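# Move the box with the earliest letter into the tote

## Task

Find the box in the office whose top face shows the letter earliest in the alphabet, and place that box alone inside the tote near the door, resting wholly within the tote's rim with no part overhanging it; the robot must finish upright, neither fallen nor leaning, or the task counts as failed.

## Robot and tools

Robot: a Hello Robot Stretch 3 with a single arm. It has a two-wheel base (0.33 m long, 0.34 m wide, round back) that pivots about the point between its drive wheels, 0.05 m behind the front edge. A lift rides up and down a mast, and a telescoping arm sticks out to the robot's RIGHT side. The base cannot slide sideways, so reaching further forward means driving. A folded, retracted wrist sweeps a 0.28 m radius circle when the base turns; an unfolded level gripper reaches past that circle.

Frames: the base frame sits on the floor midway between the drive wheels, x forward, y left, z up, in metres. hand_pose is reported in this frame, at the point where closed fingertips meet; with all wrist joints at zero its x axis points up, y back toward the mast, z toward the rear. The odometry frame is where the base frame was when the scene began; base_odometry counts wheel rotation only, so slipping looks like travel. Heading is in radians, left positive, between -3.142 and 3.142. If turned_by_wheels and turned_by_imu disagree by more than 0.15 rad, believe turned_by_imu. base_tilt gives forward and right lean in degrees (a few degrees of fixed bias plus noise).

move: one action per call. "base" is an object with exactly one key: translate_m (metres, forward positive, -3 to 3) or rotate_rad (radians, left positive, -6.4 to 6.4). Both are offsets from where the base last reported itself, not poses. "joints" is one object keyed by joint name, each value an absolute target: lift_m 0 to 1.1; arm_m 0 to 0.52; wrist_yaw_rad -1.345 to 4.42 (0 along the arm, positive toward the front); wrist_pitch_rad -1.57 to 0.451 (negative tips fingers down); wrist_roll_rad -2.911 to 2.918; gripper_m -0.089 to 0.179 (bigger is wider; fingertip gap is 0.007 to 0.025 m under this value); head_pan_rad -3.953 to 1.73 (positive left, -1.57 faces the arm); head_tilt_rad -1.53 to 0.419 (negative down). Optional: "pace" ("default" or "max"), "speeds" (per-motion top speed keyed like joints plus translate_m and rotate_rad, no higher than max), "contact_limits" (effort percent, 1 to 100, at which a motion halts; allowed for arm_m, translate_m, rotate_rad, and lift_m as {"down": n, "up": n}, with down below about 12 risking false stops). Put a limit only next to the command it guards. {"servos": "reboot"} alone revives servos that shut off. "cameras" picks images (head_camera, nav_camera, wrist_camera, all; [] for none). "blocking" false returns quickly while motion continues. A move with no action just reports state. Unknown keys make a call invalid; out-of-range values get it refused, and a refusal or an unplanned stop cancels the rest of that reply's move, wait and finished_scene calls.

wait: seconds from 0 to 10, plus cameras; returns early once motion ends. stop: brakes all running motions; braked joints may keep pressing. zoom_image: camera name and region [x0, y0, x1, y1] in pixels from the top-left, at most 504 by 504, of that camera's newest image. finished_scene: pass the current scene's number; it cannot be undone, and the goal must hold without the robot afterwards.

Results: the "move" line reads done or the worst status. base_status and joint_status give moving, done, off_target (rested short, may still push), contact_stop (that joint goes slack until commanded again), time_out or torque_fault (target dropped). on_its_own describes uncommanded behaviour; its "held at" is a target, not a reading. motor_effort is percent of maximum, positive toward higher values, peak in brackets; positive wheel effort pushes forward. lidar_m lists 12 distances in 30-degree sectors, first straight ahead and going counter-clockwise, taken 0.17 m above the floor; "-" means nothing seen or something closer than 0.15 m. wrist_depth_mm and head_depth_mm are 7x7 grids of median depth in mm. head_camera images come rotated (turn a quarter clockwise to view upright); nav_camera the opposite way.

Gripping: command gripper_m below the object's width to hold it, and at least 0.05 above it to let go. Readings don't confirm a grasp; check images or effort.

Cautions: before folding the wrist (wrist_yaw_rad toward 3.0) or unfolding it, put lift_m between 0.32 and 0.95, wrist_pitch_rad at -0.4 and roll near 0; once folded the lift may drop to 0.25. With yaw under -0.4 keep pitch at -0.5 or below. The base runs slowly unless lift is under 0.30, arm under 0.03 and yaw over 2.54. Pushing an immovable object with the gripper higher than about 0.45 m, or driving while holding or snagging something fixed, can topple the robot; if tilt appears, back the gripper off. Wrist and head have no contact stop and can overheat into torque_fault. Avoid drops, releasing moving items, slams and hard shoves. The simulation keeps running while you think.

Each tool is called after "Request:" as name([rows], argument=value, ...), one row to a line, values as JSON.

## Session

Request:
move(joints={"head_pan_rad": 1.5, "head_tilt_rad": -0.4}, pace="max", cameras=["nav_camera"])

Request:
move(joints={"head_pan_rad": 0.3}, pace="max", cameras=["nav_camera"])

Request:
move(joints={"head_pan_rad": -0.9}, pace="max", cameras=["nav_camera"])

Request:
move(joints={"head_pan_rad": -2.1}, pace="max", cameras=["nav_camera"])

Request:
move(joints={"head_pan_rad": -3.3}, pace="max", cameras=["nav_camera"])

Scene clock: 1.03 s.
move: done
base_odometry: x=+0.000 y=+0.000 heading=+0.000
turned_by_wheels: +0.000
turned_by_imu: +0.000
base_tilt: forward=+1.0 right=-0.2
lidar_m: 0.73 0.74 0.91 1.57 1.58 1.09 1.00 1.01 1.26 1.55 1.23 0.80
head_depth_mm: 1422 1531 1631 1784 1933 1782 1449 / 1408 1500 1614 1747 1922 1776 1449 / 1388 1481 1601 1724 1876 1782 1445 / 1348 1466 1553 1667 1855 1748 1435 / 1348 1438 1526 1660 1812 1758 1431 / 1331 1415 1516 1636 1786 1750 1438 / 1319 1411 1500 1631 1752 1766 1431
base_status: not commanded
joint_positions: lift_m=+0.337 arm_m=+0.002 wrist_yaw_rad=+3.032 wrist_pitch_rad=-0.535 wrist_roll_rad=+0.000 gripper_m=+0.037 head_pan_rad=+1.533 head_tilt_rad=-0.399
joint_status: all done
measured_speeds: all 0
motor_effort: left_wheel=-0.5(0.8) right_wheel=+2.1(2.6) lift_m=+27.2(27.6) arm_m=-10.9(11.0) wrist_yaw_rad=+0.7(1.4) wrist_pitch_rad=+2.4(2.6) wrist_roll_rad=+1.0(1.1) gripper_m=+0.0(0.9) head_pan_rad=-0.4(3.8) head_tilt_rad=-1.5(3.9)
hand_pose: x=+0.0015 y=+0.0602 z=+0.3248 quat_wxyz=(+0.224, +0.691, +0.150, +0.671) (m; base frame)
wrist_depth_mm: - 140 - - - - 719 / - 156 - - - - - / 910 176 202 894 899 885 - / 733 704 201 701 727 717 701 / 613 599 220 599 602 605 604 / 524 515 128 146 513 518 517 / 453 306 293 300 434 457 463
pictures: nav_camera (sideways)
Images, in order (width x height): nav_camera 672x504.

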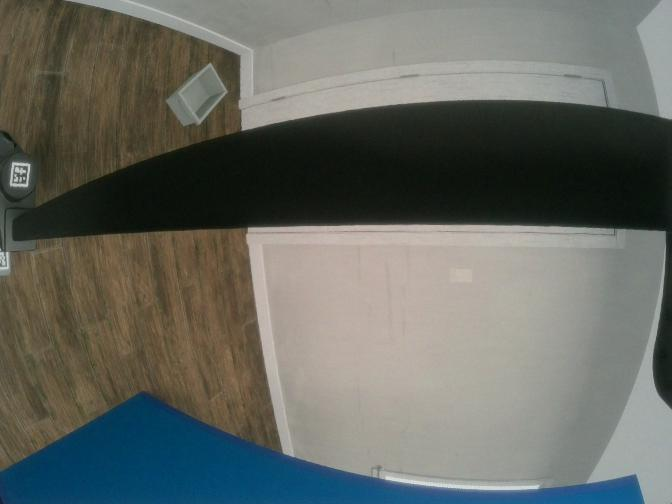

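Scene clock: 2.03 s.
move: done
base_odometry: x=+0.000 y=+0.000 heading=+0.000
turned_by_wheels: +0.000
turned_by_imu: +0.000
base_tilt: forward=+1.0 right=-0.2
lidar_m: 0.73 0.74 0.91 1.57 1.58 1.10 1.00 1.01 1.25 1.55 1.23 0.80
head_depth_mm: 576 612 655 703 759 828 908 / 586 625 668 717 776 845 932 / 599 637 684 733 800 874 962 / 608 651 699 753 817 897 989 / 620 663 715 771 840 922 1021 / 632 678 733 793 864 947 1064 / 647 691 749 814 893 985 1090
base_status: not commanded
joint_positions: lift_m=+0.337 arm_m=+0.002 wrist_yaw_rad=+3.032 wrist_pitch_rad=-0.535 wrist_roll_rad=+0.000 gripper_m=+0.037 head_pan_rad=+0.290 head_tilt_rad=-0.400
joint_status: all done
measured_speeds: all 0
motor_effort: left_wheel=-0.5(0.7) right_wheel=+2.1(3.0) lift_m=+27.8(28.1) arm_m=-13.9(13.9) wrist_yaw_rad=+1.1(1.3) wrist_pitch_rad=+2.3(2.6) wrist_roll_rad=+0.7(1.0) gripper_m=-0.1(1.2) head_pan_rad=-1.7(5.2) head_tilt_rad=-1.2(2.8)
hand_pose: x=+0.0015 y=+0.0602 z=+0.3248 quat_wxyz=(+0.224, +0.691, +0.150, +0.671) (m; base frame)
wrist_depth_mm: - 140 - - - - 737 / - 155 - - - - - / 907 177 202 894 893 846 - / 729 697 200 717 731 717 696 / 607 602 220 609 607 604 603 / 517 521 127 146 505 518 517 / 457 307 294 301 438 454 456
pictures: nav_camera (sideways)
Images, in order (width x height): nav_camera 672x504.

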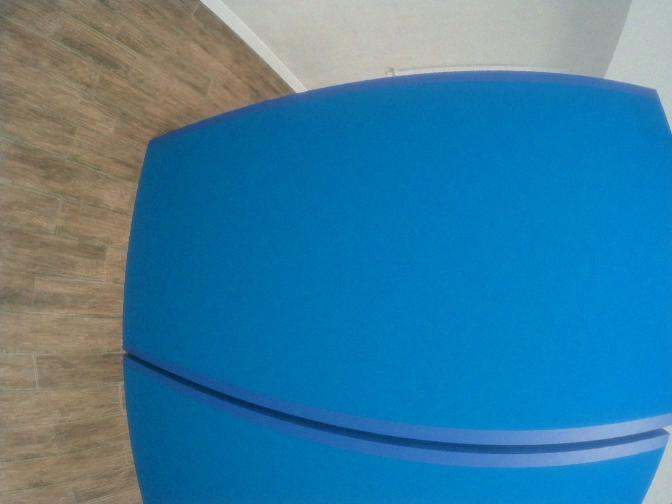

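Scene clock: 3.00 s.
move: done
base_odometry: x=+0.000 y=+0.000 heading=+0.000
turned_by_wheels: +0.000
turned_by_imu: +0.000
base_tilt: forward=+1.0 right=-0.1
lidar_m: 0.73 0.74 0.91 1.57 1.59 1.09 1.00 1.01 1.26 1.55 1.23 0.80
head_depth_mm: 1874 1990 1983 2171 2254 1756 1453 / 1655 1814 1861 2238 2117 1778 1449 / 1376 1498 1601 1823 2022 1778 1439 / 1172 1262 1361 1474 1619 1717 1444 / 1013 1083 1156 1244 1353 1469 1432 / 904 955 1011 1075 1150 1236 1327 / 814 853 898 947 1009 1077 1144
base_status: not commanded
joint_positions: lift_m=+0.337 arm_m=+0.002 wrist_yaw_rad=+3.032 wrist_pitch_rad=-0.535 wrist_roll_rad=+0.000 gripper_m=+0.037 head_pan_rad=-0.934 head_tilt_rad=-0.400
joint_status: all done
measured_speeds: all 0
motor_effort: left_wheel=-0.6(0.7) right_wheel=+2.0(2.6) lift_m=+28.5(28.7) arm_m=-17.0(17.0) wrist_yaw_rad=+0.9(1.1) wrist_pitch_rad=+2.2(2.8) wrist_roll_rad=+0.7(1.0) gripper_m=-0.1(1.1) head_pan_rad=+1.2(5.1) head_tilt_rad=-1.8(2.8)
hand_pose: x=+0.0015 y=+0.0602 z=+0.3248 quat_wxyz=(+0.224, +0.691, +0.150, +0.671) (m; base frame)
wrist_depth_mm: - 141 - - - - 731 / - 155 - - - - - / 897 177 202 895 882 865 - / 717 698 202 729 711 721 694 / 601 600 220 603 611 593 606 / 520 526 127 147 498 521 520 / 461 306 292 299 437 450 452
pictures: nav_camera (sideways)
Images, in order (width x height): nav_camera 672x504.

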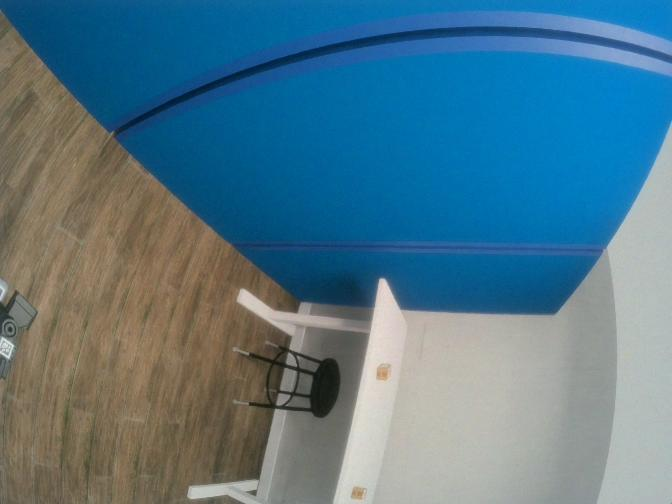

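Scene clock: 3.97 s.
move: done
base_odometry: x=+0.000 y=+0.000 heading=+0.000
turned_by_wheels: +0.000
turned_by_imu: +0.000
base_tilt: forward=+1.0 right=+0.0
lidar_m: 0.73 0.74 0.91 1.57 1.58 1.09 1.00 1.01 1.25 1.55 1.22 0.79
head_depth_mm: 1044 1097 1144 1209 1270 1345 1382 / 1146 1200 1263 1338 1427 1511 1446 / 1263 1339 1418 1511 1612 1654 1440 / 1418 1505 1608 1714 1868 1761 1441 / 1619 1737 1821 2020 2126 1755 1438 / 1862 2025 1886 2260 2108 1753 1436 / 1969 2072 1874 2331 2278 1741 1421
base_status: not commanded
joint_positions: lift_m=+0.337 arm_m=+0.002 wrist_yaw_rad=+3.032 wrist_pitch_rad=-0.535 wrist_roll_rad=+0.000 gripper_m=+0.037 head_pan_rad=-2.143 head_tilt_rad=-0.400
joint_status: all done
measured_speeds: all 0
motor_effort: left_wheel=-0.5(0.8) right_wheel=+2.3(2.6) lift_m=+28.8(28.8) arm_m=-19.4(19.5) wrist_yaw_rad=+0.8(1.4) wrist_pitch_rad=+2.4(2.6) wrist_roll_rad=+0.8(1.1) gripper_m=-0.5(1.3) head_pan_rad=+2.2(4.3) head_tilt_rad=-3.7(3.7)
hand_pose: x=+0.0015 y=+0.0602 z=+0.3248 quat_wxyz=(+0.224, +0.691, +0.150, +0.671) (m; base frame)
wrist_depth_mm: - 141 - - - - 727 / - 155 - - - - - / 887 176 203 899 902 870 - / 706 694 201 726 719 730 686 / 611 607 219 602 612 604 606 / 514 514 128 145 502 519 523 / 455 308 291 298 438 458 454
pictures: nav_camera (sideways)
Images, in order (width x height): nav_camera 672x504.

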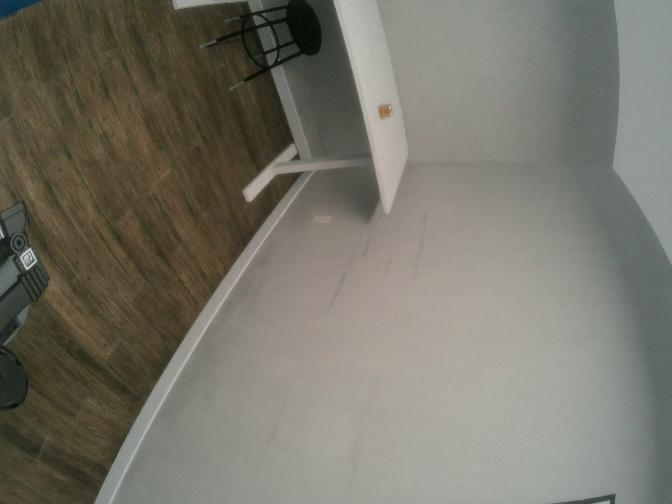

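Scene clock: 4.93 s.
move: done
base_odometry: x=+0.000 y=+0.000 heading=+0.000
turned_by_wheels: +0.000
turned_by_imu: +0.000
base_tilt: forward=+0.9 right=+0.0
lidar_m: 0.73 0.74 0.91 1.57 1.58 1.09 1.00 1.01 1.25 1.55 1.22 0.80
head_depth_mm: 964 1043 1120 1216 1353 1507 1465 / 935 1005 1087 1182 1295 1435 1437 / 913 973 1051 1144 1246 1377 1454 / 885 951 1025 1108 1195 1319 1402 / 862 922 992 1063 1166 1265 1368 / 839 899 961 1034 1117 1217 1328 / 819 872 932 1006 1087 1179 1281
base_status: not commanded
joint_positions: lift_m=+0.337 arm_m=+0.002 wrist_yaw_rad=+3.032 wrist_pitch_rad=-0.535 wrist_roll_rad=+0.000 gripper_m=+0.037 head_pan_rad=-3.347 head_tilt_rad=-0.400
joint_status: all done
measured_speeds: all 0
motor_effort: left_wheel=-0.5(0.7) right_wheel=+2.6(2.6) lift_m=+28.9(29.2) arm_m=-22.1(22.3) wrist_yaw_rad=+0.7(1.1) wrist_pitch_rad=+2.2(2.6) wrist_roll_rad=+0.8(1.0) gripper_m=+0.1(1.5) head_pan_rad=+2.1(5.5) head_tilt_rad=-1.6(2.8)
hand_pose: x=+0.0015 y=+0.0602 z=+0.3248 quat_wxyz=(+0.224, +0.691, +0.150, +0.671) (m; base frame)
wrist_depth_mm: - 140 - - - - 726 / - 155 - - - - - / 905 176 202 897 875 878 - / 727 703 202 721 728 711 690 / 611 608 219 598 605 599 595 / 518 521 128 146 510 518 523 / 456 304 293 298 440 456 453
pictures: nav_camera (sideways)
Images, in order (width x height): nav_camera 672x504.

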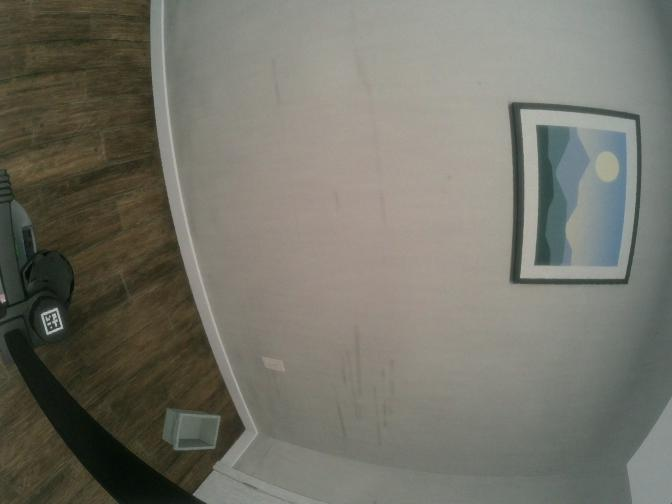

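Request:
move(base={"rotate_rad": -1.571}, joints={"lift_m": 0.27, "wrist_pitch_rad": -0.42, "wrist_yaw_rad": 3.05, "head_pan_rad": -1.15, "head_tilt_rad": -0.5}, pace="max", cameras=[])

Request:
move(base={"translate_m": 1.02}, pace="max", cameras=[])

Request:
move(base={"rotate_rad": 1.719}, pace="max", cameras=["head_camera"])

Request:
move(joints={"head_pan_rad": -2.0}, pace="max", cameras=["head_camera"])

Scene clock: 98.53 s.
move: done
base_odometry: x=+0.000 y=+0.000 heading=-1.571
turned_by_wheels: -1.571
turned_by_imu: -1.563
base_tilt: forward=+0.9 right=-0.1
lidar_m: 1.55 1.21 0.79 0.73 0.74 0.93 1.57 1.59 1.08 1.00 1.01 1.26
head_depth_mm: 810 869 942 1028 1126 1253 1324 / 835 902 975 1072 1187 1316 1355 / 869 940 1023 1124 1228 1402 1329 / 898 975 1070 1181 1308 1476 1332 / 933 1014 1111 1237 1384 1516 1330 / 968 1057 1160 1292 1457 1568 1332 / 1009 1104 1219 1387 1544 1597 1329
base_status: done
joint_positions: lift_m=+0.270 arm_m=+0.002 wrist_yaw_rad=+3.047 wrist_pitch_rad=-0.441 wrist_roll_rad=+0.000 gripper_m=+0.037 head_pan_rad=-1.133 head_tilt_rad=-0.501
joint_status: all done
measured_speeds: translate_m=+0.000 rotate_rad=+0.000 lift_m=+0.000 arm_m=+0.000 wrist_yaw_rad=+0.000 wrist_pitch_rad=+0.000 wrist_roll_rad=+0.000 head_pan_rad=-0.024 head_tilt_rad=+0.000
motor_effort: left_wheel=+10.3(18.3) right_wheel=-8.5(15.9) lift_m=+21.6(28.2) arm_m=-21.9(22.7) wrist_yaw_rad=+2.8(5.1) wrist_pitch_rad=+3.6(5.4) wrist_roll_rad=+1.0(1.1) gripper_m=+0.5(1.1) head_pan_rad=-2.5(4.9) head_tilt_rad=-1.6(4.6)
hand_pose: x=-0.0004 y=+0.0738 z=+0.2776 quat_wxyz=(+0.187, +0.696, +0.122, +0.682) (m; base frame)
wrist_depth_mm: - 139 142 - 725 - - / - 150 155 772 - - - / - 161 168 836 886 886 946 / 685 647 187 724 716 706 708 / 583 585 202 586 585 582 575 / 494 490 127 277 468 495 492 / 255 263 249 256 396 423 419
pictures: none
No camera images: "cameras" was empty.

Scene clock: 103.30 s.
move: done
base_odometry: x=+0.001 y=-1.020 heading=-1.570
turned_by_wheels: +0.000
turned_by_imu: -0.001
base_tilt: forward=+0.9 right=-0.1
lidar_m: 0.64 0.62 0.94 0.86 0.87 1.09 2.58 1.43 0.94 0.87 0.88 0.91
head_depth_mm: 697 751 813 885 978 1080 1207 / 719 777 847 922 1018 1138 1258 / 742 807 878 962 1065 1195 1302 / 769 835 910 1006 1128 1268 1340 / 797 863 947 1026 1184 1340 1328 / 824 896 990 888 1216 1425 1329 / 857 941 1036 891 694 1470 1290
base_status: done
joint_positions: lift_m=+0.270 arm_m=+0.002 wrist_yaw_rad=+3.048 wrist_pitch_rad=-0.440 wrist_roll_rad=+0.000 gripper_m=+0.037 head_pan_rad=-1.150 head_tilt_rad=-0.501
joint_status: not commanded
measured_speeds: all 0
motor_effort: left_wheel=+9.5(20.9) right_wheel=-5.5(8.0) lift_m=+31.4(31.4) arm_m=-16.5(21.9) wrist_yaw_rad=+2.6(3.0) wrist_pitch_rad=+3.3(4.0) wrist_roll_rad=+0.8(1.1) gripper_m=-0.3(1.5) head_pan_rad=-3.8(4.4) head_tilt_rad=+1.1(2.1)
hand_pose: x=-0.0005 y=+0.0738 z=+0.2777 quat_wxyz=(+0.187, +0.696, +0.122, +0.682) (m; base frame)
wrist_depth_mm: - 138 142 822 - - - / - 150 155 901 - - - / - 161 170 931 939 - 837 / 734 681 188 713 720 715 692 / 578 583 202 585 583 578 578 / 488 492 127 280 481 487 486 / 254 263 250 255 400 421 425
pictures: none
No camera images: "cameras" was empty.

Scene clock: 105.50 s.
move: done
base_odometry: x=+0.001 y=-1.020 heading=+0.148
turned_by_wheels: +1.719
turned_by_imu: +1.712
base_tilt: forward=+0.8 right=-0.1
lidar_m: 0.86 0.89 1.22 2.57 1.23 0.90 0.87 0.90 0.91 0.64 0.62 0.89
head_depth_mm: 971 1045 1117 903 678 545 489 / 1015 1091 1174 901 680 544 1252 / 1050 1147 1221 902 679 545 1311 / 1113 1204 1254 891 672 573 1284 / 1170 1279 1330 896 675 1312 1334 / 1175 1246 1283 892 672 1473 1306 / 1038 1095 1158 894 697 1435 1330
base_status: done
joint_positions: lift_m=+0.270 arm_m=+0.002 wrist_yaw_rad=+3.048 wrist_pitch_rad=-0.440 wrist_roll_rad=+0.000 gripper_m=+0.037 head_pan_rad=-1.150 head_tilt_rad=-0.501
joint_status: not commanded
measured_speeds: all 0
motor_effort: left_wheel=-8.4(16.5) right_wheel=+7.2(18.3) lift_m=+31.2(31.9) arm_m=-21.6(22.5) wrist_yaw_rad=+2.9(3.1) wrist_pitch_rad=+3.4(4.0) wrist_roll_rad=+0.8(1.1) gripper_m=+0.6(1.1) head_pan_rad=-2.8(4.0) head_tilt_rad=+0.8(3.0)
hand_pose: x=-0.0005 y=+0.0738 z=+0.2777 quat_wxyz=(+0.187, +0.696, +0.122, +0.682) (m; base frame)
wrist_depth_mm: - 139 - - - - - / - 150 - - - - - / 937 835 187 938 945 940 891 / 712 683 186 717 717 717 723 / 573 585 202 580 583 583 583 / 486 488 128 281 473 486 487 / 254 264 248 255 397 423 426
pictures: head_camera (sideways)
Images, in order (width x height): head_camera 896x504.

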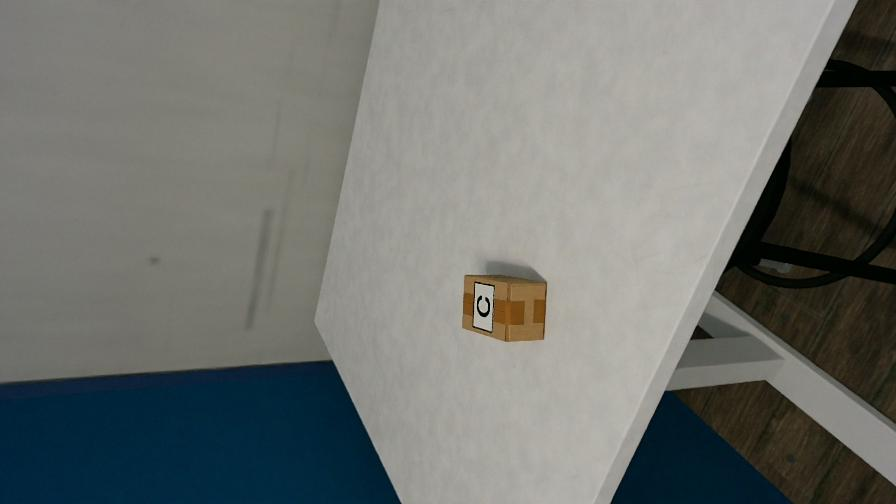

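Scene clock: 106.37 s.
move: done
base_odometry: x=+0.001 y=-1.020 heading=+0.148
turned_by_wheels: +0.000
turned_by_imu: +0.000
base_tilt: forward=+1.1 right=-0.1
lidar_m: 0.86 0.90 1.23 2.57 1.24 0.90 0.87 0.90 0.91 0.64 0.61 0.90
head_depth_mm: 1166 1247 1280 907 684 1477 1339 / 1147 1255 1326 903 679 596 1312 / 1103 1203 1270 902 682 576 1339 / 1065 1154 1227 901 677 558 1343 / 1028 1113 1178 896 675 540 1326 / 991 1074 1145 896 672 542 1269 / 955 1033 1098 893 673 541 952
base_status: not commanded
joint_positions: lift_m=+0.270 arm_m=+0.002 wrist_yaw_rad=+3.048 wrist_pitch_rad=-0.440 wrist_roll_rad=+0.000 gripper_m=+0.037 head_pan_rad=-2.022 head_tilt_rad=-0.501
joint_status: all done
measured_speeds: all 0
motor_effort: left_wheel=-8.6(8.7) right_wheel=+7.3(7.5) lift_m=+30.5(31.1) arm_m=-20.8(21.9) wrist_yaw_rad=+2.0(2.9) wrist_pitch_rad=+3.5(3.8) wrist_roll_rad=+0.8(1.0) gripper_m=+0.5(0.9) head_pan_rad=+0.1(6.1) head_tilt_rad=+2.2(3.5)
hand_pose: x=-0.0005 y=+0.0738 z=+0.2777 quat_wxyz=(+0.187, +0.696, +0.122, +0.682) (m; base frame)
wrist_depth_mm: - 138 - - - - - / - 151 - - - - - / 945 848 187 949 950 950 909 / 722 686 188 721 724 705 728 / 576 584 202 585 581 593 584 / 491 493 128 279 475 485 486 / 256 263 248 254 400 421 421
pictures: head_camera (sideways)
Images, in order (width x height): head_camera 896x504.

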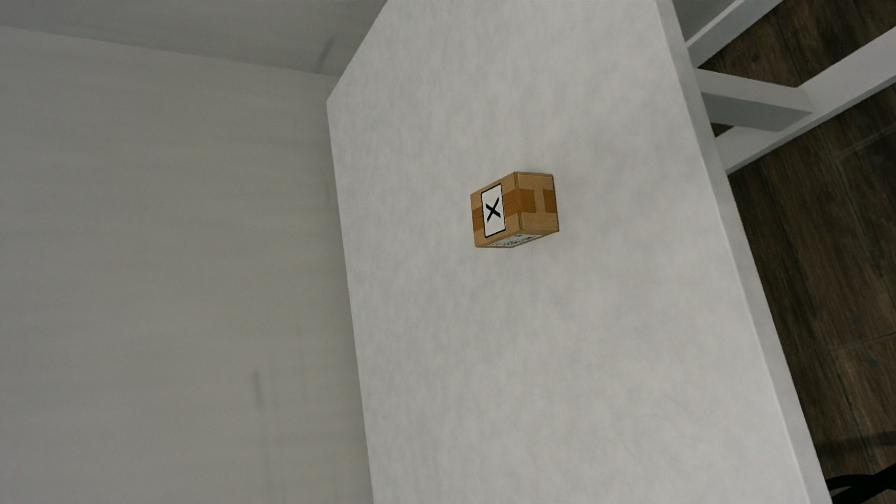

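Request:
move(base={"rotate_rad": 1.339}, joints={"head_pan_rad": -0.3, "head_tilt_rad": -0.4}, pace="max", cameras=[])

Request:
move(base={"translate_m": 2.17}, pace="max", cameras=[])

Request:
move(base={"rotate_rad": -1.339}, pace="max", cameras=[])

Request:
move(base={"translate_m": 0.9}, pace="max", cameras=["nav_camera"])

Request:
move(joints={"head_pan_rad": -1.3}, pace="max", cameras=["nav_camera"])

Scene clock: 128.57 s.
move: done
base_odometry: x=+0.001 y=-1.020 heading=+1.487
turned_by_wheels: +1.339
turned_by_imu: +1.335
base_tilt: forward=+1.1 right=-0.2
lidar_m: 1.78 1.70 1.00 0.87 0.87 0.91 1.16 0.62 0.62 0.86 0.86 1.01
head_depth_mm: 1063 1106 1153 1194 1255 1334 1353 / 1202 1263 1316 1383 1450 1551 1445 / 1386 1470 1544 1646 1735 1700 1438 / 2480 2651 2811 2901 2119 1782 1441 / 2417 2551 2701 2885 2280 1748 1444 / 2298 2470 2612 2790 2274 1768 1436 / 2206 2341 2530 2638 2270 1744 1440
base_status: done
joint_positions: lift_m=+0.270 arm_m=+0.002 wrist_yaw_rad=+3.048 wrist_pitch_rad=-0.440 wrist_roll_rad=+0.000 gripper_m=+0.037 head_pan_rad=-0.285 head_tilt_rad=-0.398
joint_status: all done
measured_speeds: translate_m=+0.000 rotate_rad=+0.000 lift_m=+0.000 arm_m=+0.000 wrist_yaw_rad=+0.000 wrist_pitch_rad=+0.000 wrist_roll_rad=+0.000 head_pan_rad=-0.024 head_tilt_rad=+0.000
motor_effort: left_wheel=-8.7(17.8) right_wheel=+9.9(16.3) lift_m=+28.0(29.1) arm_m=-21.5(22.4) wrist_yaw_rad=+2.2(3.1) wrist_pitch_rad=+3.6(3.9) wrist_roll_rad=+0.8(1.1) gripper_m=-0.3(1.5) head_pan_rad=-3.2(5.0) head_tilt_rad=+2.1(5.9)
hand_pose: x=-0.0005 y=+0.0738 z=+0.2777 quat_wxyz=(+0.187, +0.696, +0.122, +0.682) (m; base frame)
wrist_depth_mm: - 138 142 - - - - / - 150 154 - - - - / - 162 170 951 939 940 957 / 725 681 187 706 716 727 724 / 582 586 202 587 592 581 590 / 487 487 128 280 478 490 491 / 255 265 248 254 399 420 417
pictures: none
No camera images: "cameras" was empty.

Scene clock: 137.27 s.
move: done
base_odometry: x=+0.182 y=+1.142 heading=+1.487
turned_by_wheels: +0.000
turned_by_imu: -0.002
base_tilt: forward=+1.0 right=-0.2
lidar_m: 0.51 0.50 0.57 1.00 1.40 1.63 2.89 0.66 0.57 2.91 1.00 0.58
head_depth_mm: 536 579 632 697 777 871 1003 / 507 546 592 651 715 802 906 / 482 517 559 608 668 736 822 / 460 491 529 574 623 685 763 / 438 467 501 540 587 641 705 / 419 446 476 510 551 600 659 / 402 425 453 485 522 566 614
base_status: done
joint_positions: lift_m=+0.270 arm_m=+0.002 wrist_yaw_rad=+3.048 wrist_pitch_rad=-0.440 wrist_roll_rad=+0.000 gripper_m=+0.037 head_pan_rad=-0.300 head_tilt_rad=-0.400
joint_status: not commanded
measured_speeds: all 0
motor_effort: left_wheel=+2.0(14.3) right_wheel=+3.4(16.2) lift_m=+23.9(27.9) arm_m=-13.8(21.8) wrist_yaw_rad=+2.4(3.0) wrist_pitch_rad=+3.4(4.1) wrist_roll_rad=+0.6(1.3) gripper_m=+0.3(1.4) head_pan_rad=-3.0(4.7) head_tilt_rad=-2.1(3.3)
hand_pose: x=-0.0005 y=+0.0739 z=+0.2777 quat_wxyz=(+0.187, +0.696, +0.122, +0.682) (m; base frame)
wrist_depth_mm: - 138 - - - - - / - 151 - - - - - / 958 838 184 943 882 - - / 726 691 188 713 734 649 - / 571 582 201 593 579 578 474 / 487 491 128 279 475 491 482 / 263 262 248 257 399 420 420
pictures: none
No camera images: "cameras" was empty.

Scene clock: 139.23 s.
move: done
base_odometry: x=+0.182 y=+1.142 heading=+0.148
turned_by_wheels: -1.339
turned_by_imu: -1.333
base_tilt: forward=+0.8 right=+0.0
lidar_m: 1.99 0.72 0.53 0.51 0.53 0.69 1.40 1.45 1.98 1.32 0.57 0.64
head_depth_mm: 3185 3320 808 829 854 878 908 / 3093 3383 3648 3289 2272 1670 1142 / 3041 3251 3528 3262 2296 1775 1430 / 3028 3215 3455 3253 2291 1759 1430 / 3014 3166 3323 3060 2275 1766 1438 / 2825 3025 3265 3204 2271 1760 1424 / 2813 2985 3184 3224 2274 1755 1429
base_status: done
joint_positions: lift_m=+0.270 arm_m=+0.002 wrist_yaw_rad=+3.048 wrist_pitch_rad=-0.440 wrist_roll_rad=+0.000 gripper_m=+0.037 head_pan_rad=-0.300 head_tilt_rad=-0.400
joint_status: not commanded
measured_speeds: all 0
motor_effort: left_wheel=+10.2(17.6) right_wheel=-8.8(16.0) lift_m=+23.0(24.0) arm_m=-22.0(22.4) wrist_yaw_rad=+2.7(3.0) wrist_pitch_rad=+3.6(4.0) wrist_roll_rad=+0.8(1.1) gripper_m=-0.5(1.4) head_pan_rad=-2.6(4.7) head_tilt_rad=-1.4(2.5)
hand_pose: x=-0.0005 y=+0.0739 z=+0.2777 quat_wxyz=(+0.187, +0.696, +0.122, +0.682) (m; base frame)
wrist_depth_mm: - 138 142 - - - - / - 150 155 - - - - / - 161 168 - - - - / - - 182 - - 664 699 / 580 556 202 575 583 584 590 / 484 488 127 281 473 494 498 / 263 262 248 256 400 422 424
pictures: none
No camera images: "cameras" was empty.

Scene clock: 143.60 s.
move: done
base_odometry: x=+1.072 y=+1.276 heading=+0.148
turned_by_wheels: +0.000
turned_by_imu: -0.001
base_tilt: forward=+0.9 right=-0.1
lidar_m: 2.01 0.73 0.53 0.51 0.53 0.72 1.90 0.64 0.47 0.46 3.09 2.52
head_depth_mm: 2358 2505 2522 2902 2315 1779 1453 / 2278 2460 2482 2840 2284 1768 1448 / 2244 2364 2463 2780 2269 1767 1437 / 2157 2324 2429 2693 2279 1770 1438 / 2145 2290 2137 2623 2223 1755 1428 / 2100 2227 2373 2593 2269 1761 1428 / 2059 2180 2346 2503 2279 1751 1429
base_status: done
joint_positions: lift_m=+0.270 arm_m=+0.002 wrist_yaw_rad=+3.048 wrist_pitch_rad=-0.440 wrist_roll_rad=+0.000 gripper_m=+0.037 head_pan_rad=-0.300 head_tilt_rad=-0.400
joint_status: not commanded
measured_speeds: all 0
motor_effort: left_wheel=+2.6(20.5) right_wheel=+4.6(10.1) lift_m=+21.1(23.2) arm_m=-19.6(22.4) wrist_yaw_rad=+2.2(3.0) wrist_pitch_rad=+3.5(3.9) wrist_roll_rad=+0.8(1.1) gripper_m=+0.3(1.3) head_pan_rad=-3.2(4.2) head_tilt_rad=-0.1(2.7)
hand_pose: x=-0.0005 y=+0.0739 z=+0.2777 quat_wxyz=(+0.187, +0.696, +0.122, +0.682) (m; base frame)
wrist_depth_mm: - 139 142 - - - - / - 150 158 - - - - / - 161 167 - - - - / - - 183 - - 660 689 / 587 556 202 588 572 590 586 / 486 487 128 280 475 487 497 / 264 262 246 256 399 418 424
pictures: nav_camera (sideways)
Images, in order (width x height): nav_camera 672x504.

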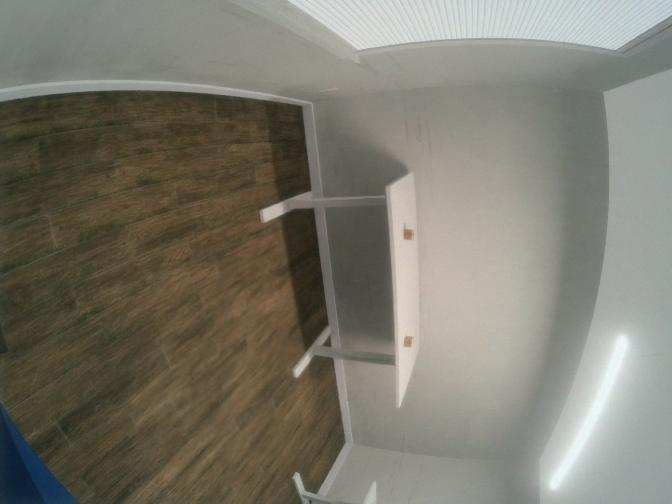

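Scene clock: 144.53 s.
move: done
base_odometry: x=+1.072 y=+1.276 heading=+0.148
turned_by_wheels: +0.000
turned_by_imu: +0.000
base_tilt: forward=+0.8 right=+0.0
lidar_m: 2.01 0.73 0.53 0.51 0.53 0.72 1.90 0.64 0.47 0.46 3.08 2.52
head_depth_mm: 2737 2908 2986 3152 2176 1566 1362 / 2782 3016 3094 3098 2311 1780 1453 / 2889 3082 3282 3270 2294 1774 1440 / 3037 3167 3312 3317 2281 1758 1426 / 3042 3287 3351 3239 2293 1730 1441 / 3144 3361 3695 3245 2297 1744 1425 / 3212 3456 3816 3218 2256 1749 1434
base_status: not commanded
joint_positions: lift_m=+0.270 arm_m=+0.002 wrist_yaw_rad=+3.048 wrist_pitch_rad=-0.440 wrist_roll_rad=+0.000 gripper_m=+0.037 head_pan_rad=-1.325 head_tilt_rad=-0.400
joint_status: all done
measured_speeds: all 0
motor_effort: left_wheel=+2.3(2.6) right_wheel=+4.7(5.0) lift_m=+21.0(21.3) arm_m=-19.7(20.1) wrist_yaw_rad=+2.8(2.8) wrist_pitch_rad=+3.6(3.8) wrist_roll_rad=+0.9(1.0) gripper_m=+0.7(1.3) head_pan_rad=+0.0(4.1) head_tilt_rad=-0.5(1.4)
hand_pose: x=-0.0005 y=+0.0739 z=+0.2777 quat_wxyz=(+0.187, +0.696, +0.122, +0.682) (m; base frame)
wrist_depth_mm: - 138 142 - - - - / - 151 155 - - - - / - 161 167 - - - - / - - 182 - - 653 677 / 584 556 202 582 577 579 575 / 488 497 128 280 474 496 494 / 263 262 250 256 402 418 420
pictures: nav_camera (sideways)
Images, in order (width x height): nav_camera 672x504.

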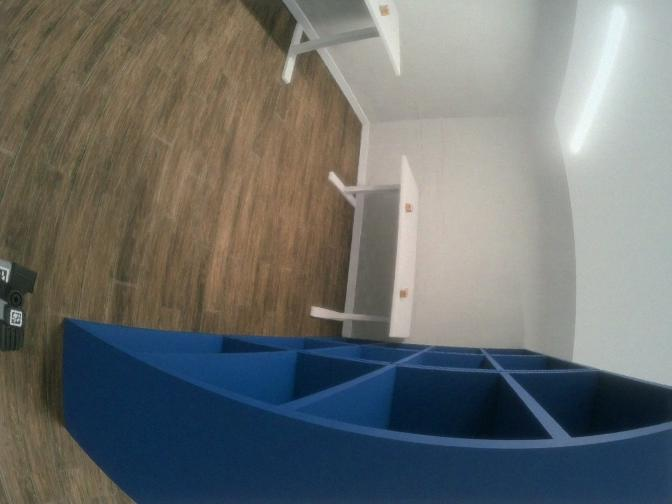

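Request:
move(base={"rotate_rad": -0.6254}, joints={"head_pan_rad": 1.02, "head_tilt_rad": -0.5}, pace="max", cameras=[])

Request:
move(base={"translate_m": 1.544}, pace="max", cameras=["head_camera"])

Request:
move(joints={"head_pan_rad": 0.11}, pace="max", cameras=["head_camera"])

Request:
move(base={"rotate_rad": -1.341}, joints={"head_pan_rad": 0.838}, pace="max", cameras=[])

Request:
move(base={"translate_m": 1.246}, pace="max", cameras=["head_camera"])

Request:
move(joints={"head_pan_rad": -0.034}, pace="max", cameras=["head_camera"])

Scene clock: 179.87 s.
move: done
base_odometry: x=+1.072 y=+1.276 heading=-0.477
turned_by_wheels: -0.625
turned_by_imu: -0.622
base_tilt: forward=+0.9 right=-0.2
lidar_m: 2.52 2.02 0.81 0.55 0.51 0.52 0.66 1.39 0.71 0.48 0.46 3.09
head_depth_mm: 1997 2191 2426 2521 2027 1611 1338 / 1448 1674 1948 2291 2004 1618 1348 / 1142 1268 1398 1643 1825 1614 1337 / 937 1024 1121 1262 1424 1513 1350 / 801 859 932 995 1124 1247 1297 / 698 742 790 843 932 1010 1111 / 611 647 695 742 797 854 922
base_status: done
joint_positions: lift_m=+0.270 arm_m=+0.002 wrist_yaw_rad=+3.048 wrist_pitch_rad=-0.440 wrist_roll_rad=+0.000 gripper_m=+0.037 head_pan_rad=+1.036 head_tilt_rad=-0.500
joint_status: all done
measured_speeds: translate_m=+0.000 rotate_rad=+0.000 lift_m=+0.000 arm_m=+0.000 wrist_yaw_rad=+0.000 wrist_pitch_rad=+0.000 wrist_roll_rad=+0.000 head_pan_rad=-0.024 head_tilt_rad=+0.000
motor_effort: left_wheel=+9.4(17.1) right_wheel=-9.8(15.9) lift_m=+23.2(23.5) arm_m=-22.5(22.5) wrist_yaw_rad=+2.1(2.8) wrist_pitch_rad=+3.5(3.9) wrist_roll_rad=+0.8(1.1) gripper_m=-0.1(1.4) head_pan_rad=-2.9(4.7) head_tilt_rad=-2.3(5.5)
hand_pose: x=-0.0005 y=+0.0739 z=+0.2777 quat_wxyz=(+0.187, +0.696, +0.122, +0.682) (m; base frame)
wrist_depth_mm: - 138 143 - - - - / - 150 155 - - - - / - 161 167 - 883 965 947 / - 178 182 712 717 719 728 / 481 531 202 581 584 576 577 / 473 483 128 281 481 492 489 / 263 262 249 256 399 419 418
pictures: none
No camera images: "cameras" was empty.

Scene clock: 186.43 s.
move: done
base_odometry: x=+2.444 y=+0.568 heading=-0.476
turned_by_wheels: +0.000
turned_by_imu: -0.001
base_tilt: forward=+0.9 right=+0.0
lidar_m: 0.99 1.22 0.97 0.98 1.40 1.43 1.82 1.41 1.41 1.92 1.89 1.95
head_depth_mm: 1011 1087 1161 912 683 546 1339 / 1052 1128 1198 904 680 578 1340 / 1097 1187 1265 904 681 597 1339 / 1155 1242 1300 903 678 1510 1334 / 1200 1309 1339 852 677 1503 1330 / 1270 1380 1461 896 700 1474 1309 / 1333 1463 1615 891 725 1590 1335
base_status: done
joint_positions: lift_m=+0.270 arm_m=+0.002 wrist_yaw_rad=+3.048 wrist_pitch_rad=-0.440 wrist_roll_rad=+0.000 gripper_m=+0.037 head_pan_rad=+1.020 head_tilt_rad=-0.500
joint_status: not commanded
measured_speeds: all 0
motor_effort: left_wheel=+10.5(17.7) right_wheel=-5.2(13.7) lift_m=+29.5(31.7) arm_m=-19.8(22.5) wrist_yaw_rad=+1.9(3.0) wrist_pitch_rad=+3.3(3.9) wrist_roll_rad=+0.9(1.1) gripper_m=-0.2(1.3) head_pan_rad=-2.9(5.1) head_tilt_rad=-2.1(3.8)
hand_pose: x=-0.0005 y=+0.0739 z=+0.2777 quat_wxyz=(+0.187, +0.696, +0.122, +0.682) (m; base frame)
wrist_depth_mm: - 138 - - - - - / - 151 - - - - - / 940 839 187 935 929 938 892 / 728 694 187 724 720 730 717 / 582 583 202 580 579 582 585 / 488 484 128 281 476 485 486 / 263 262 249 257 398 425 418
pictures: head_camera (sideways)
Images, in order (width x height): head_camera 896x504.

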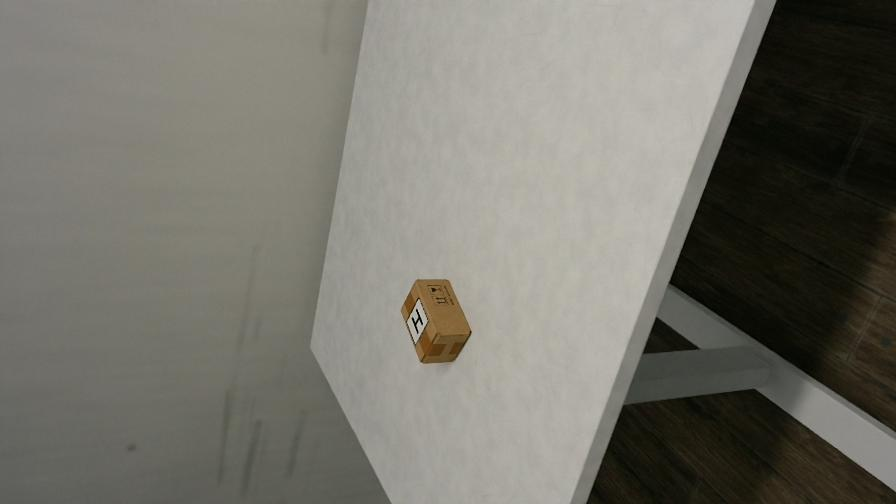

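Scene clock: 187.33 s.
move: done
base_odometry: x=+2.444 y=+0.568 heading=-0.476
turned_by_wheels: +0.000
turned_by_imu: +0.000
base_tilt: forward=+0.8 right=-0.1
lidar_m: 0.98 1.23 0.97 0.98 1.41 1.42 1.82 1.41 1.41 1.92 1.90 1.95
head_depth_mm: 1352 1483 1666 905 1810 1612 1354 / 1278 1395 1527 904 735 1604 1312 / 1218 1325 1393 905 702 1414 1338 / 1160 1260 1321 901 677 1553 1339 / 1113 1205 1247 898 677 1507 1333 / 1066 1148 1223 894 676 593 1336 / 1016 1098 1173 893 671 556 1338
base_status: not commanded
joint_positions: lift_m=+0.270 arm_m=+0.002 wrist_yaw_rad=+3.048 wrist_pitch_rad=-0.440 wrist_roll_rad=+0.000 gripper_m=+0.037 head_pan_rad=+0.087 head_tilt_rad=-0.500
joint_status: all done
measured_speeds: all 0
motor_effort: left_wheel=+10.6(10.7) right_wheel=-5.2(5.7) lift_m=+27.7(29.6) arm_m=-19.8(20.3) wrist_yaw_rad=+2.4(2.7) wrist_pitch_rad=+3.4(3.9) wrist_roll_rad=+0.8(1.0) gripper_m=-0.2(1.1) head_pan_rad=-0.4(6.1) head_tilt_rad=-2.5(3.4)
hand_pose: x=-0.0005 y=+0.0739 z=+0.2777 quat_wxyz=(+0.187, +0.696, +0.122, +0.682) (m; base frame)
wrist_depth_mm: - 138 - - - - - / - 150 - - - - - / 955 839 187 941 930 952 894 / 719 692 187 722 717 714 725 / 589 579 202 583 588 575 585 / 489 489 127 279 472 485 491 / 263 262 248 256 395 420 419
pictures: head_camera (sideways)
Images, in order (width x height): head_camera 896x504.

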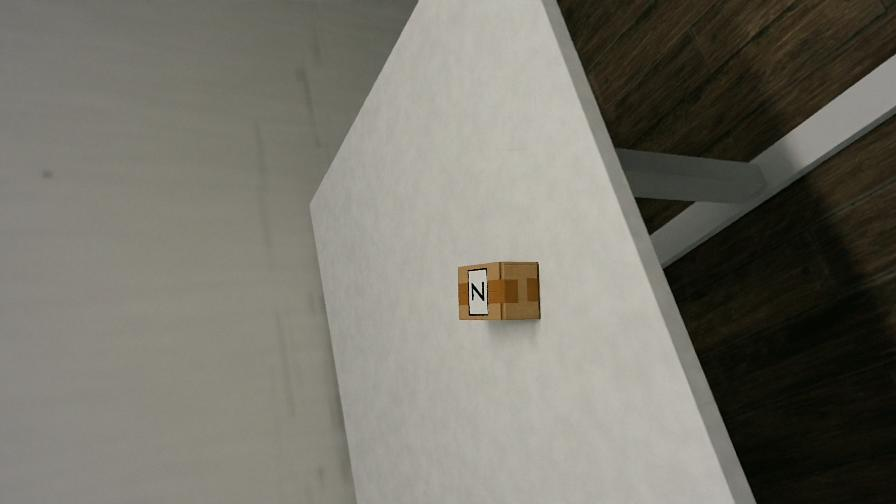

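Scene clock: 189.30 s.
move: done
base_odometry: x=+2.444 y=+0.568 heading=-1.817
turned_by_wheels: -1.341
turned_by_imu: -1.334
base_tilt: forward=+1.0 right=-0.2
lidar_m: 2.17 1.90 0.99 0.99 1.23 0.97 1.42 1.41 1.54 1.41 1.41 1.92
head_depth_mm: 2022 2162 2338 2481 1994 1613 1337 / 2102 2256 2455 2588 2005 1606 1338 / 2225 2396 2625 2596 1980 1599 1341 / 2119 2300 2539 2512 1992 1602 1343 / 1816 1970 2123 941 1998 1579 1346 / 1617 1718 1826 895 1870 1602 1298 / 1433 1517 1627 894 720 1322 1335
base_status: done
joint_positions: lift_m=+0.270 arm_m=+0.002 wrist_yaw_rad=+3.048 wrist_pitch_rad=-0.440 wrist_roll_rad=+0.000 gripper_m=+0.037 head_pan_rad=+0.839 head_tilt_rad=-0.500
joint_status: all done
measured_speeds: all 0
motor_effort: left_wheel=+9.4(18.0) right_wheel=-9.7(14.4) lift_m=+24.3(27.7) arm_m=-21.6(22.4) wrist_yaw_rad=+2.9(2.9) wrist_pitch_rad=+3.6(3.9) wrist_roll_rad=+0.7(1.0) gripper_m=-0.7(1.9) head_pan_rad=+2.8(4.2) head_tilt_rad=-2.1(3.4)
hand_pose: x=-0.0005 y=+0.0739 z=+0.2777 quat_wxyz=(+0.187, +0.696, +0.122, +0.682) (m; base frame)
wrist_depth_mm: - 138 - - - - - / - 150 - - - - - / 925 838 187 932 950 953 949 / 721 670 187 719 718 715 715 / 576 583 202 582 579 588 586 / 490 492 128 277 473 493 493 / 261 264 249 255 399 421 422
pictures: none
No camera images: "cameras" was empty.

Scene clock: 194.83 s.
move: done
base_odometry: x=+2.141 y=-0.641 heading=-1.817
turned_by_wheels: +0.000
turned_by_imu: -0.001
base_tilt: forward=+1.0 right=-0.3
lidar_m: 1.22 1.20 0.93 1.70 1.35 1.36 2.14 2.56 1.12 1.08 0.91 0.97
head_depth_mm: 1011 1078 1163 1179 896 716 601 / 1063 1139 1241 1191 892 718 599 / 1114 1191 1288 1190 891 712 641 / 1164 1276 1372 1188 890 704 1269 / 1237 1348 1467 1182 889 712 1316 / 1301 1440 1592 1691 881 753 1331 / 1392 1532 1699 1913 882 1510 1332
base_status: done
joint_positions: lift_m=+0.270 arm_m=+0.002 wrist_yaw_rad=+3.048 wrist_pitch_rad=-0.440 wrist_roll_rad=+0.000 gripper_m=+0.037 head_pan_rad=+0.839 head_tilt_rad=-0.500
joint_status: not commanded
measured_speeds: all 0
motor_effort: left_wheel=+5.9(19.4) right_wheel=+1.1(10.8) lift_m=+21.5(24.0) arm_m=-16.5(21.9) wrist_yaw_rad=+2.2(3.0) wrist_pitch_rad=+3.6(3.9) wrist_roll_rad=+0.9(1.1) gripper_m=-0.4(1.6) head_pan_rad=+1.3(2.8) head_tilt_rad=-0.9(3.0)
hand_pose: x=-0.0005 y=+0.0739 z=+0.2777 quat_wxyz=(+0.187, +0.696, +0.122, +0.682) (m; base frame)
wrist_depth_mm: - 138 - - - - - / - 150 - - - - - / 922 838 188 937 - 885 950 / 722 680 187 713 710 705 716 / 583 571 201 588 577 594 576 / 491 488 127 279 477 494 487 / 264 262 248 255 398 424 426
pictures: head_camera (sideways)
Images, in order (width x height): head_camera 896x504.

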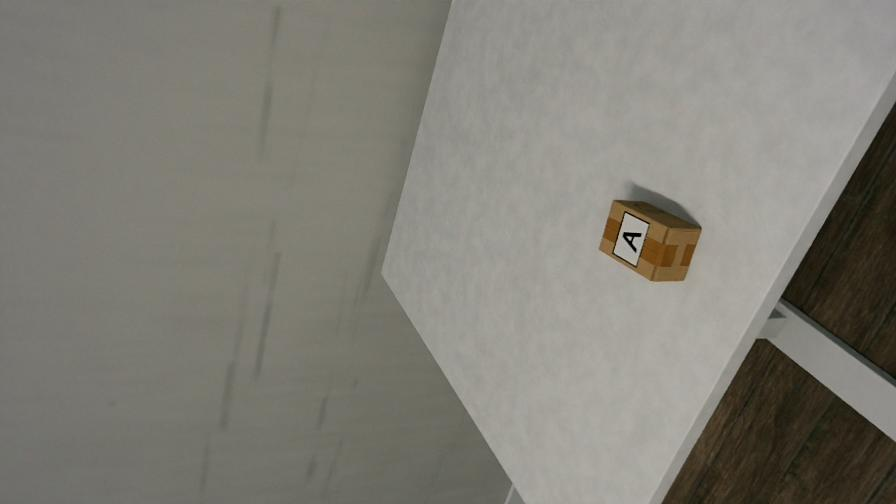

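Scene clock: 195.73 s.
move: done
base_odometry: x=+2.141 y=-0.641 heading=-1.817
turned_by_wheels: +0.000
turned_by_imu: +0.000
base_tilt: forward=+0.9 right=-0.2
lidar_m: 1.21 1.20 0.93 1.70 1.35 1.36 2.14 2.55 1.11 1.08 0.91 0.97
head_depth_mm: 1206 1298 1421 1183 895 714 1317 / 1172 1286 1406 1188 858 716 1316 / 1128 1235 1345 1184 892 713 1288 / 1089 1182 1287 1179 891 713 640 / 1053 1145 1244 1176 887 710 628 / 1016 1101 1194 1175 882 709 607 / 984 1063 1155 1171 881 709 594
base_status: not commanded
joint_positions: lift_m=+0.270 arm_m=+0.002 wrist_yaw_rad=+3.048 wrist_pitch_rad=-0.440 wrist_roll_rad=+0.000 gripper_m=+0.037 head_pan_rad=-0.052 head_tilt_rad=-0.500
joint_status: all done
measured_speeds: all 0
motor_effort: left_wheel=+6.0(6.3) right_wheel=+0.8(0.8) lift_m=+22.9(22.9) arm_m=-15.3(16.4) wrist_yaw_rad=+2.6(2.8) wrist_pitch_rad=+3.5(3.7) wrist_roll_rad=+0.8(1.0) gripper_m=-0.7(0.9) head_pan_rad=-0.9(5.2) head_tilt_rad=-2.3(2.3)
hand_pose: x=-0.0005 y=+0.0739 z=+0.2777 quat_wxyz=(+0.187, +0.696, +0.122, +0.682) (m; base frame)
wrist_depth_mm: - 139 - - - - - / - 150 - - - - - / 917 854 187 950 - 885 931 / 715 673 187 704 720 724 708 / 579 594 202 573 586 588 582 / 485 490 128 279 477 485 488 / 265 262 250 257 402 419 418
pictures: head_camera (sideways)
Images, in order (width x height): head_camera 896x504.

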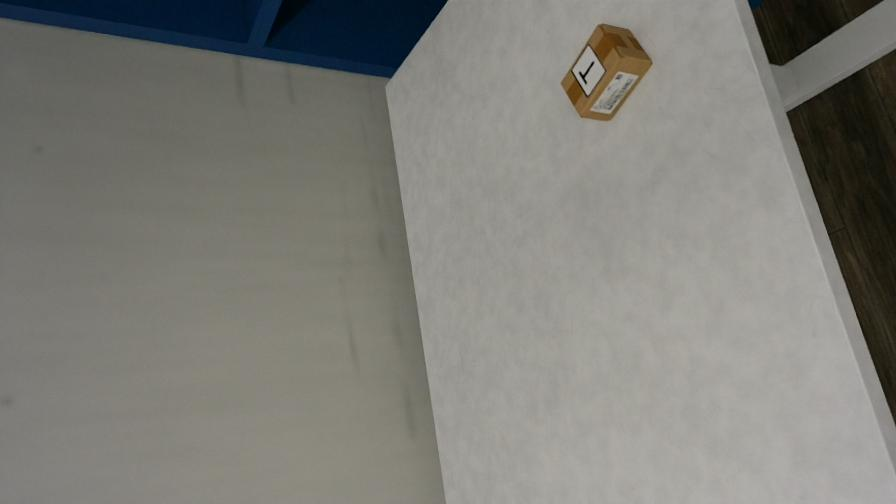

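Request:
move(base={"rotate_rad": 1.965}, joints={"head_pan_rad": -1.57, "head_tilt_rad": -0.8}, pace="max", cameras=[])

Request:
move(base={"translate_m": 0.29}, joints={"lift_m": 0.92, "wrist_yaw_rad": 1.571, "gripper_m": 0.14}, pace="max", speeds={"wrist_yaw_rad": 0.8}, cameras=["head_camera"])

Scene clock: 241.53 s.
move: done
base_odometry: x=+2.141 y=-0.641 heading=+0.148
turned_by_wheels: +1.965
turned_by_imu: +1.958
base_tilt: forward=+0.9 right=-0.2
lidar_m: 1.69 1.35 2.14 2.55 1.91 1.08 0.91 0.91 0.97 1.21 0.93 1.70
head_depth_mm: 1061 1157 943 779 678 1315 1167 / 1060 1161 950 777 693 1315 1163 / 1060 1154 945 778 692 1306 1161 / 1078 1158 946 782 694 1317 1160 / 1071 1158 947 777 693 1310 1159 / 1082 1165 949 778 710 1315 1166 / 1088 1175 944 728 708 1314 1160
base_status: done
joint_positions: lift_m=+0.270 arm_m=+0.002 wrist_yaw_rad=+3.048 wrist_pitch_rad=-0.440 wrist_roll_rad=+0.000 gripper_m=+0.037 head_pan_rad=-1.581 head_tilt_rad=-0.801
joint_status: all done
measured_speeds: all 0
motor_effort: left_wheel=-6.9(16.3) right_wheel=+9.1(17.1) lift_m=+31.4(31.8) arm_m=-21.6(22.5) wrist_yaw_rad=+2.3(3.0) wrist_pitch_rad=+3.2(3.8) wrist_roll_rad=+0.8(1.1) gripper_m=+0.3(1.1) head_pan_rad=+3.3(5.7) head_tilt_rad=-3.3(6.9)
hand_pose: x=-0.0005 y=+0.0739 z=+0.2777 quat_wxyz=(+0.187, +0.696, +0.122, +0.682) (m; base frame)
wrist_depth_mm: - 138 - - - - - / - 150 - - - - - / 953 830 187 963 934 961 978 / 726 683 186 714 726 719 709 / 580 582 202 587 590 582 581 / 494 490 128 279 477 490 489 / 262 263 248 255 399 422 420
pictures: none
No camera images: "cameras" was empty.

Scene clock: 246.67 s.
move: done
base_odometry: x=+2.428 y=-0.598 heading=+0.148
turned_by_wheels: +0.000
turned_by_imu: +0.000
base_tilt: forward=+1.0 right=+0.0
lidar_m: 1.39 1.09 1.97 2.55 1.95 1.33 1.19 1.18 1.25 1.21 0.79 1.45
head_depth_mm: 1056 1156 945 796 - - 1163 / 1058 1159 944 800 - - 1149 / 1064 1158 945 760 - - 1150 / 1066 1147 948 778 691 - 1127 / 1077 1153 949 781 709 - 1125 / 1084 1168 949 780 689 - 1129 / 1089 1193 947 778 695 - 1138
base_status: done
joint_positions: lift_m=+0.920 arm_m=+0.002 wrist_yaw_rad=+1.574 wrist_pitch_rad=-0.439 wrist_roll_rad=+0.000 gripper_m=+0.140 head_pan_rad=-1.570 head_tilt_rad=-0.801
joint_status: all done
measured_speeds: all 0
motor_effort: left_wheel=+4.8(11.9) right_wheel=+1.6(17.8) lift_m=+31.0(34.6) arm_m=-16.7(22.1) wrist_yaw_rad=-2.2(4.5) wrist_pitch_rad=+3.4(3.9) wrist_roll_rad=+0.8(1.0) gripper_m=+0.4(92.4) head_pan_rad=+2.6(4.7) head_tilt_rad=-3.5(5.2)
hand_pose: x=+0.2003 y=-0.1461 z=+0.9280 quat_wxyz=(+0.597, +0.597, -0.378, +0.380) (m; base frame)
wrist_depth_mm: - - - - - - - / - - - - - - - / - - - - - - - / - - - - - - - / - - - - - - - / - 124 - - - 120 - / - - - - - 126 95
pictures: head_camera (sideways)
Images, in order (width x height): head_camera 896x504.

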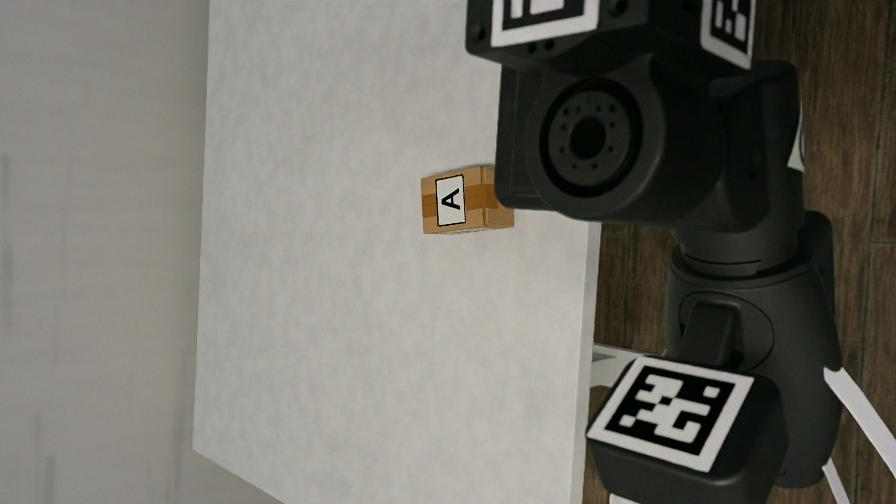

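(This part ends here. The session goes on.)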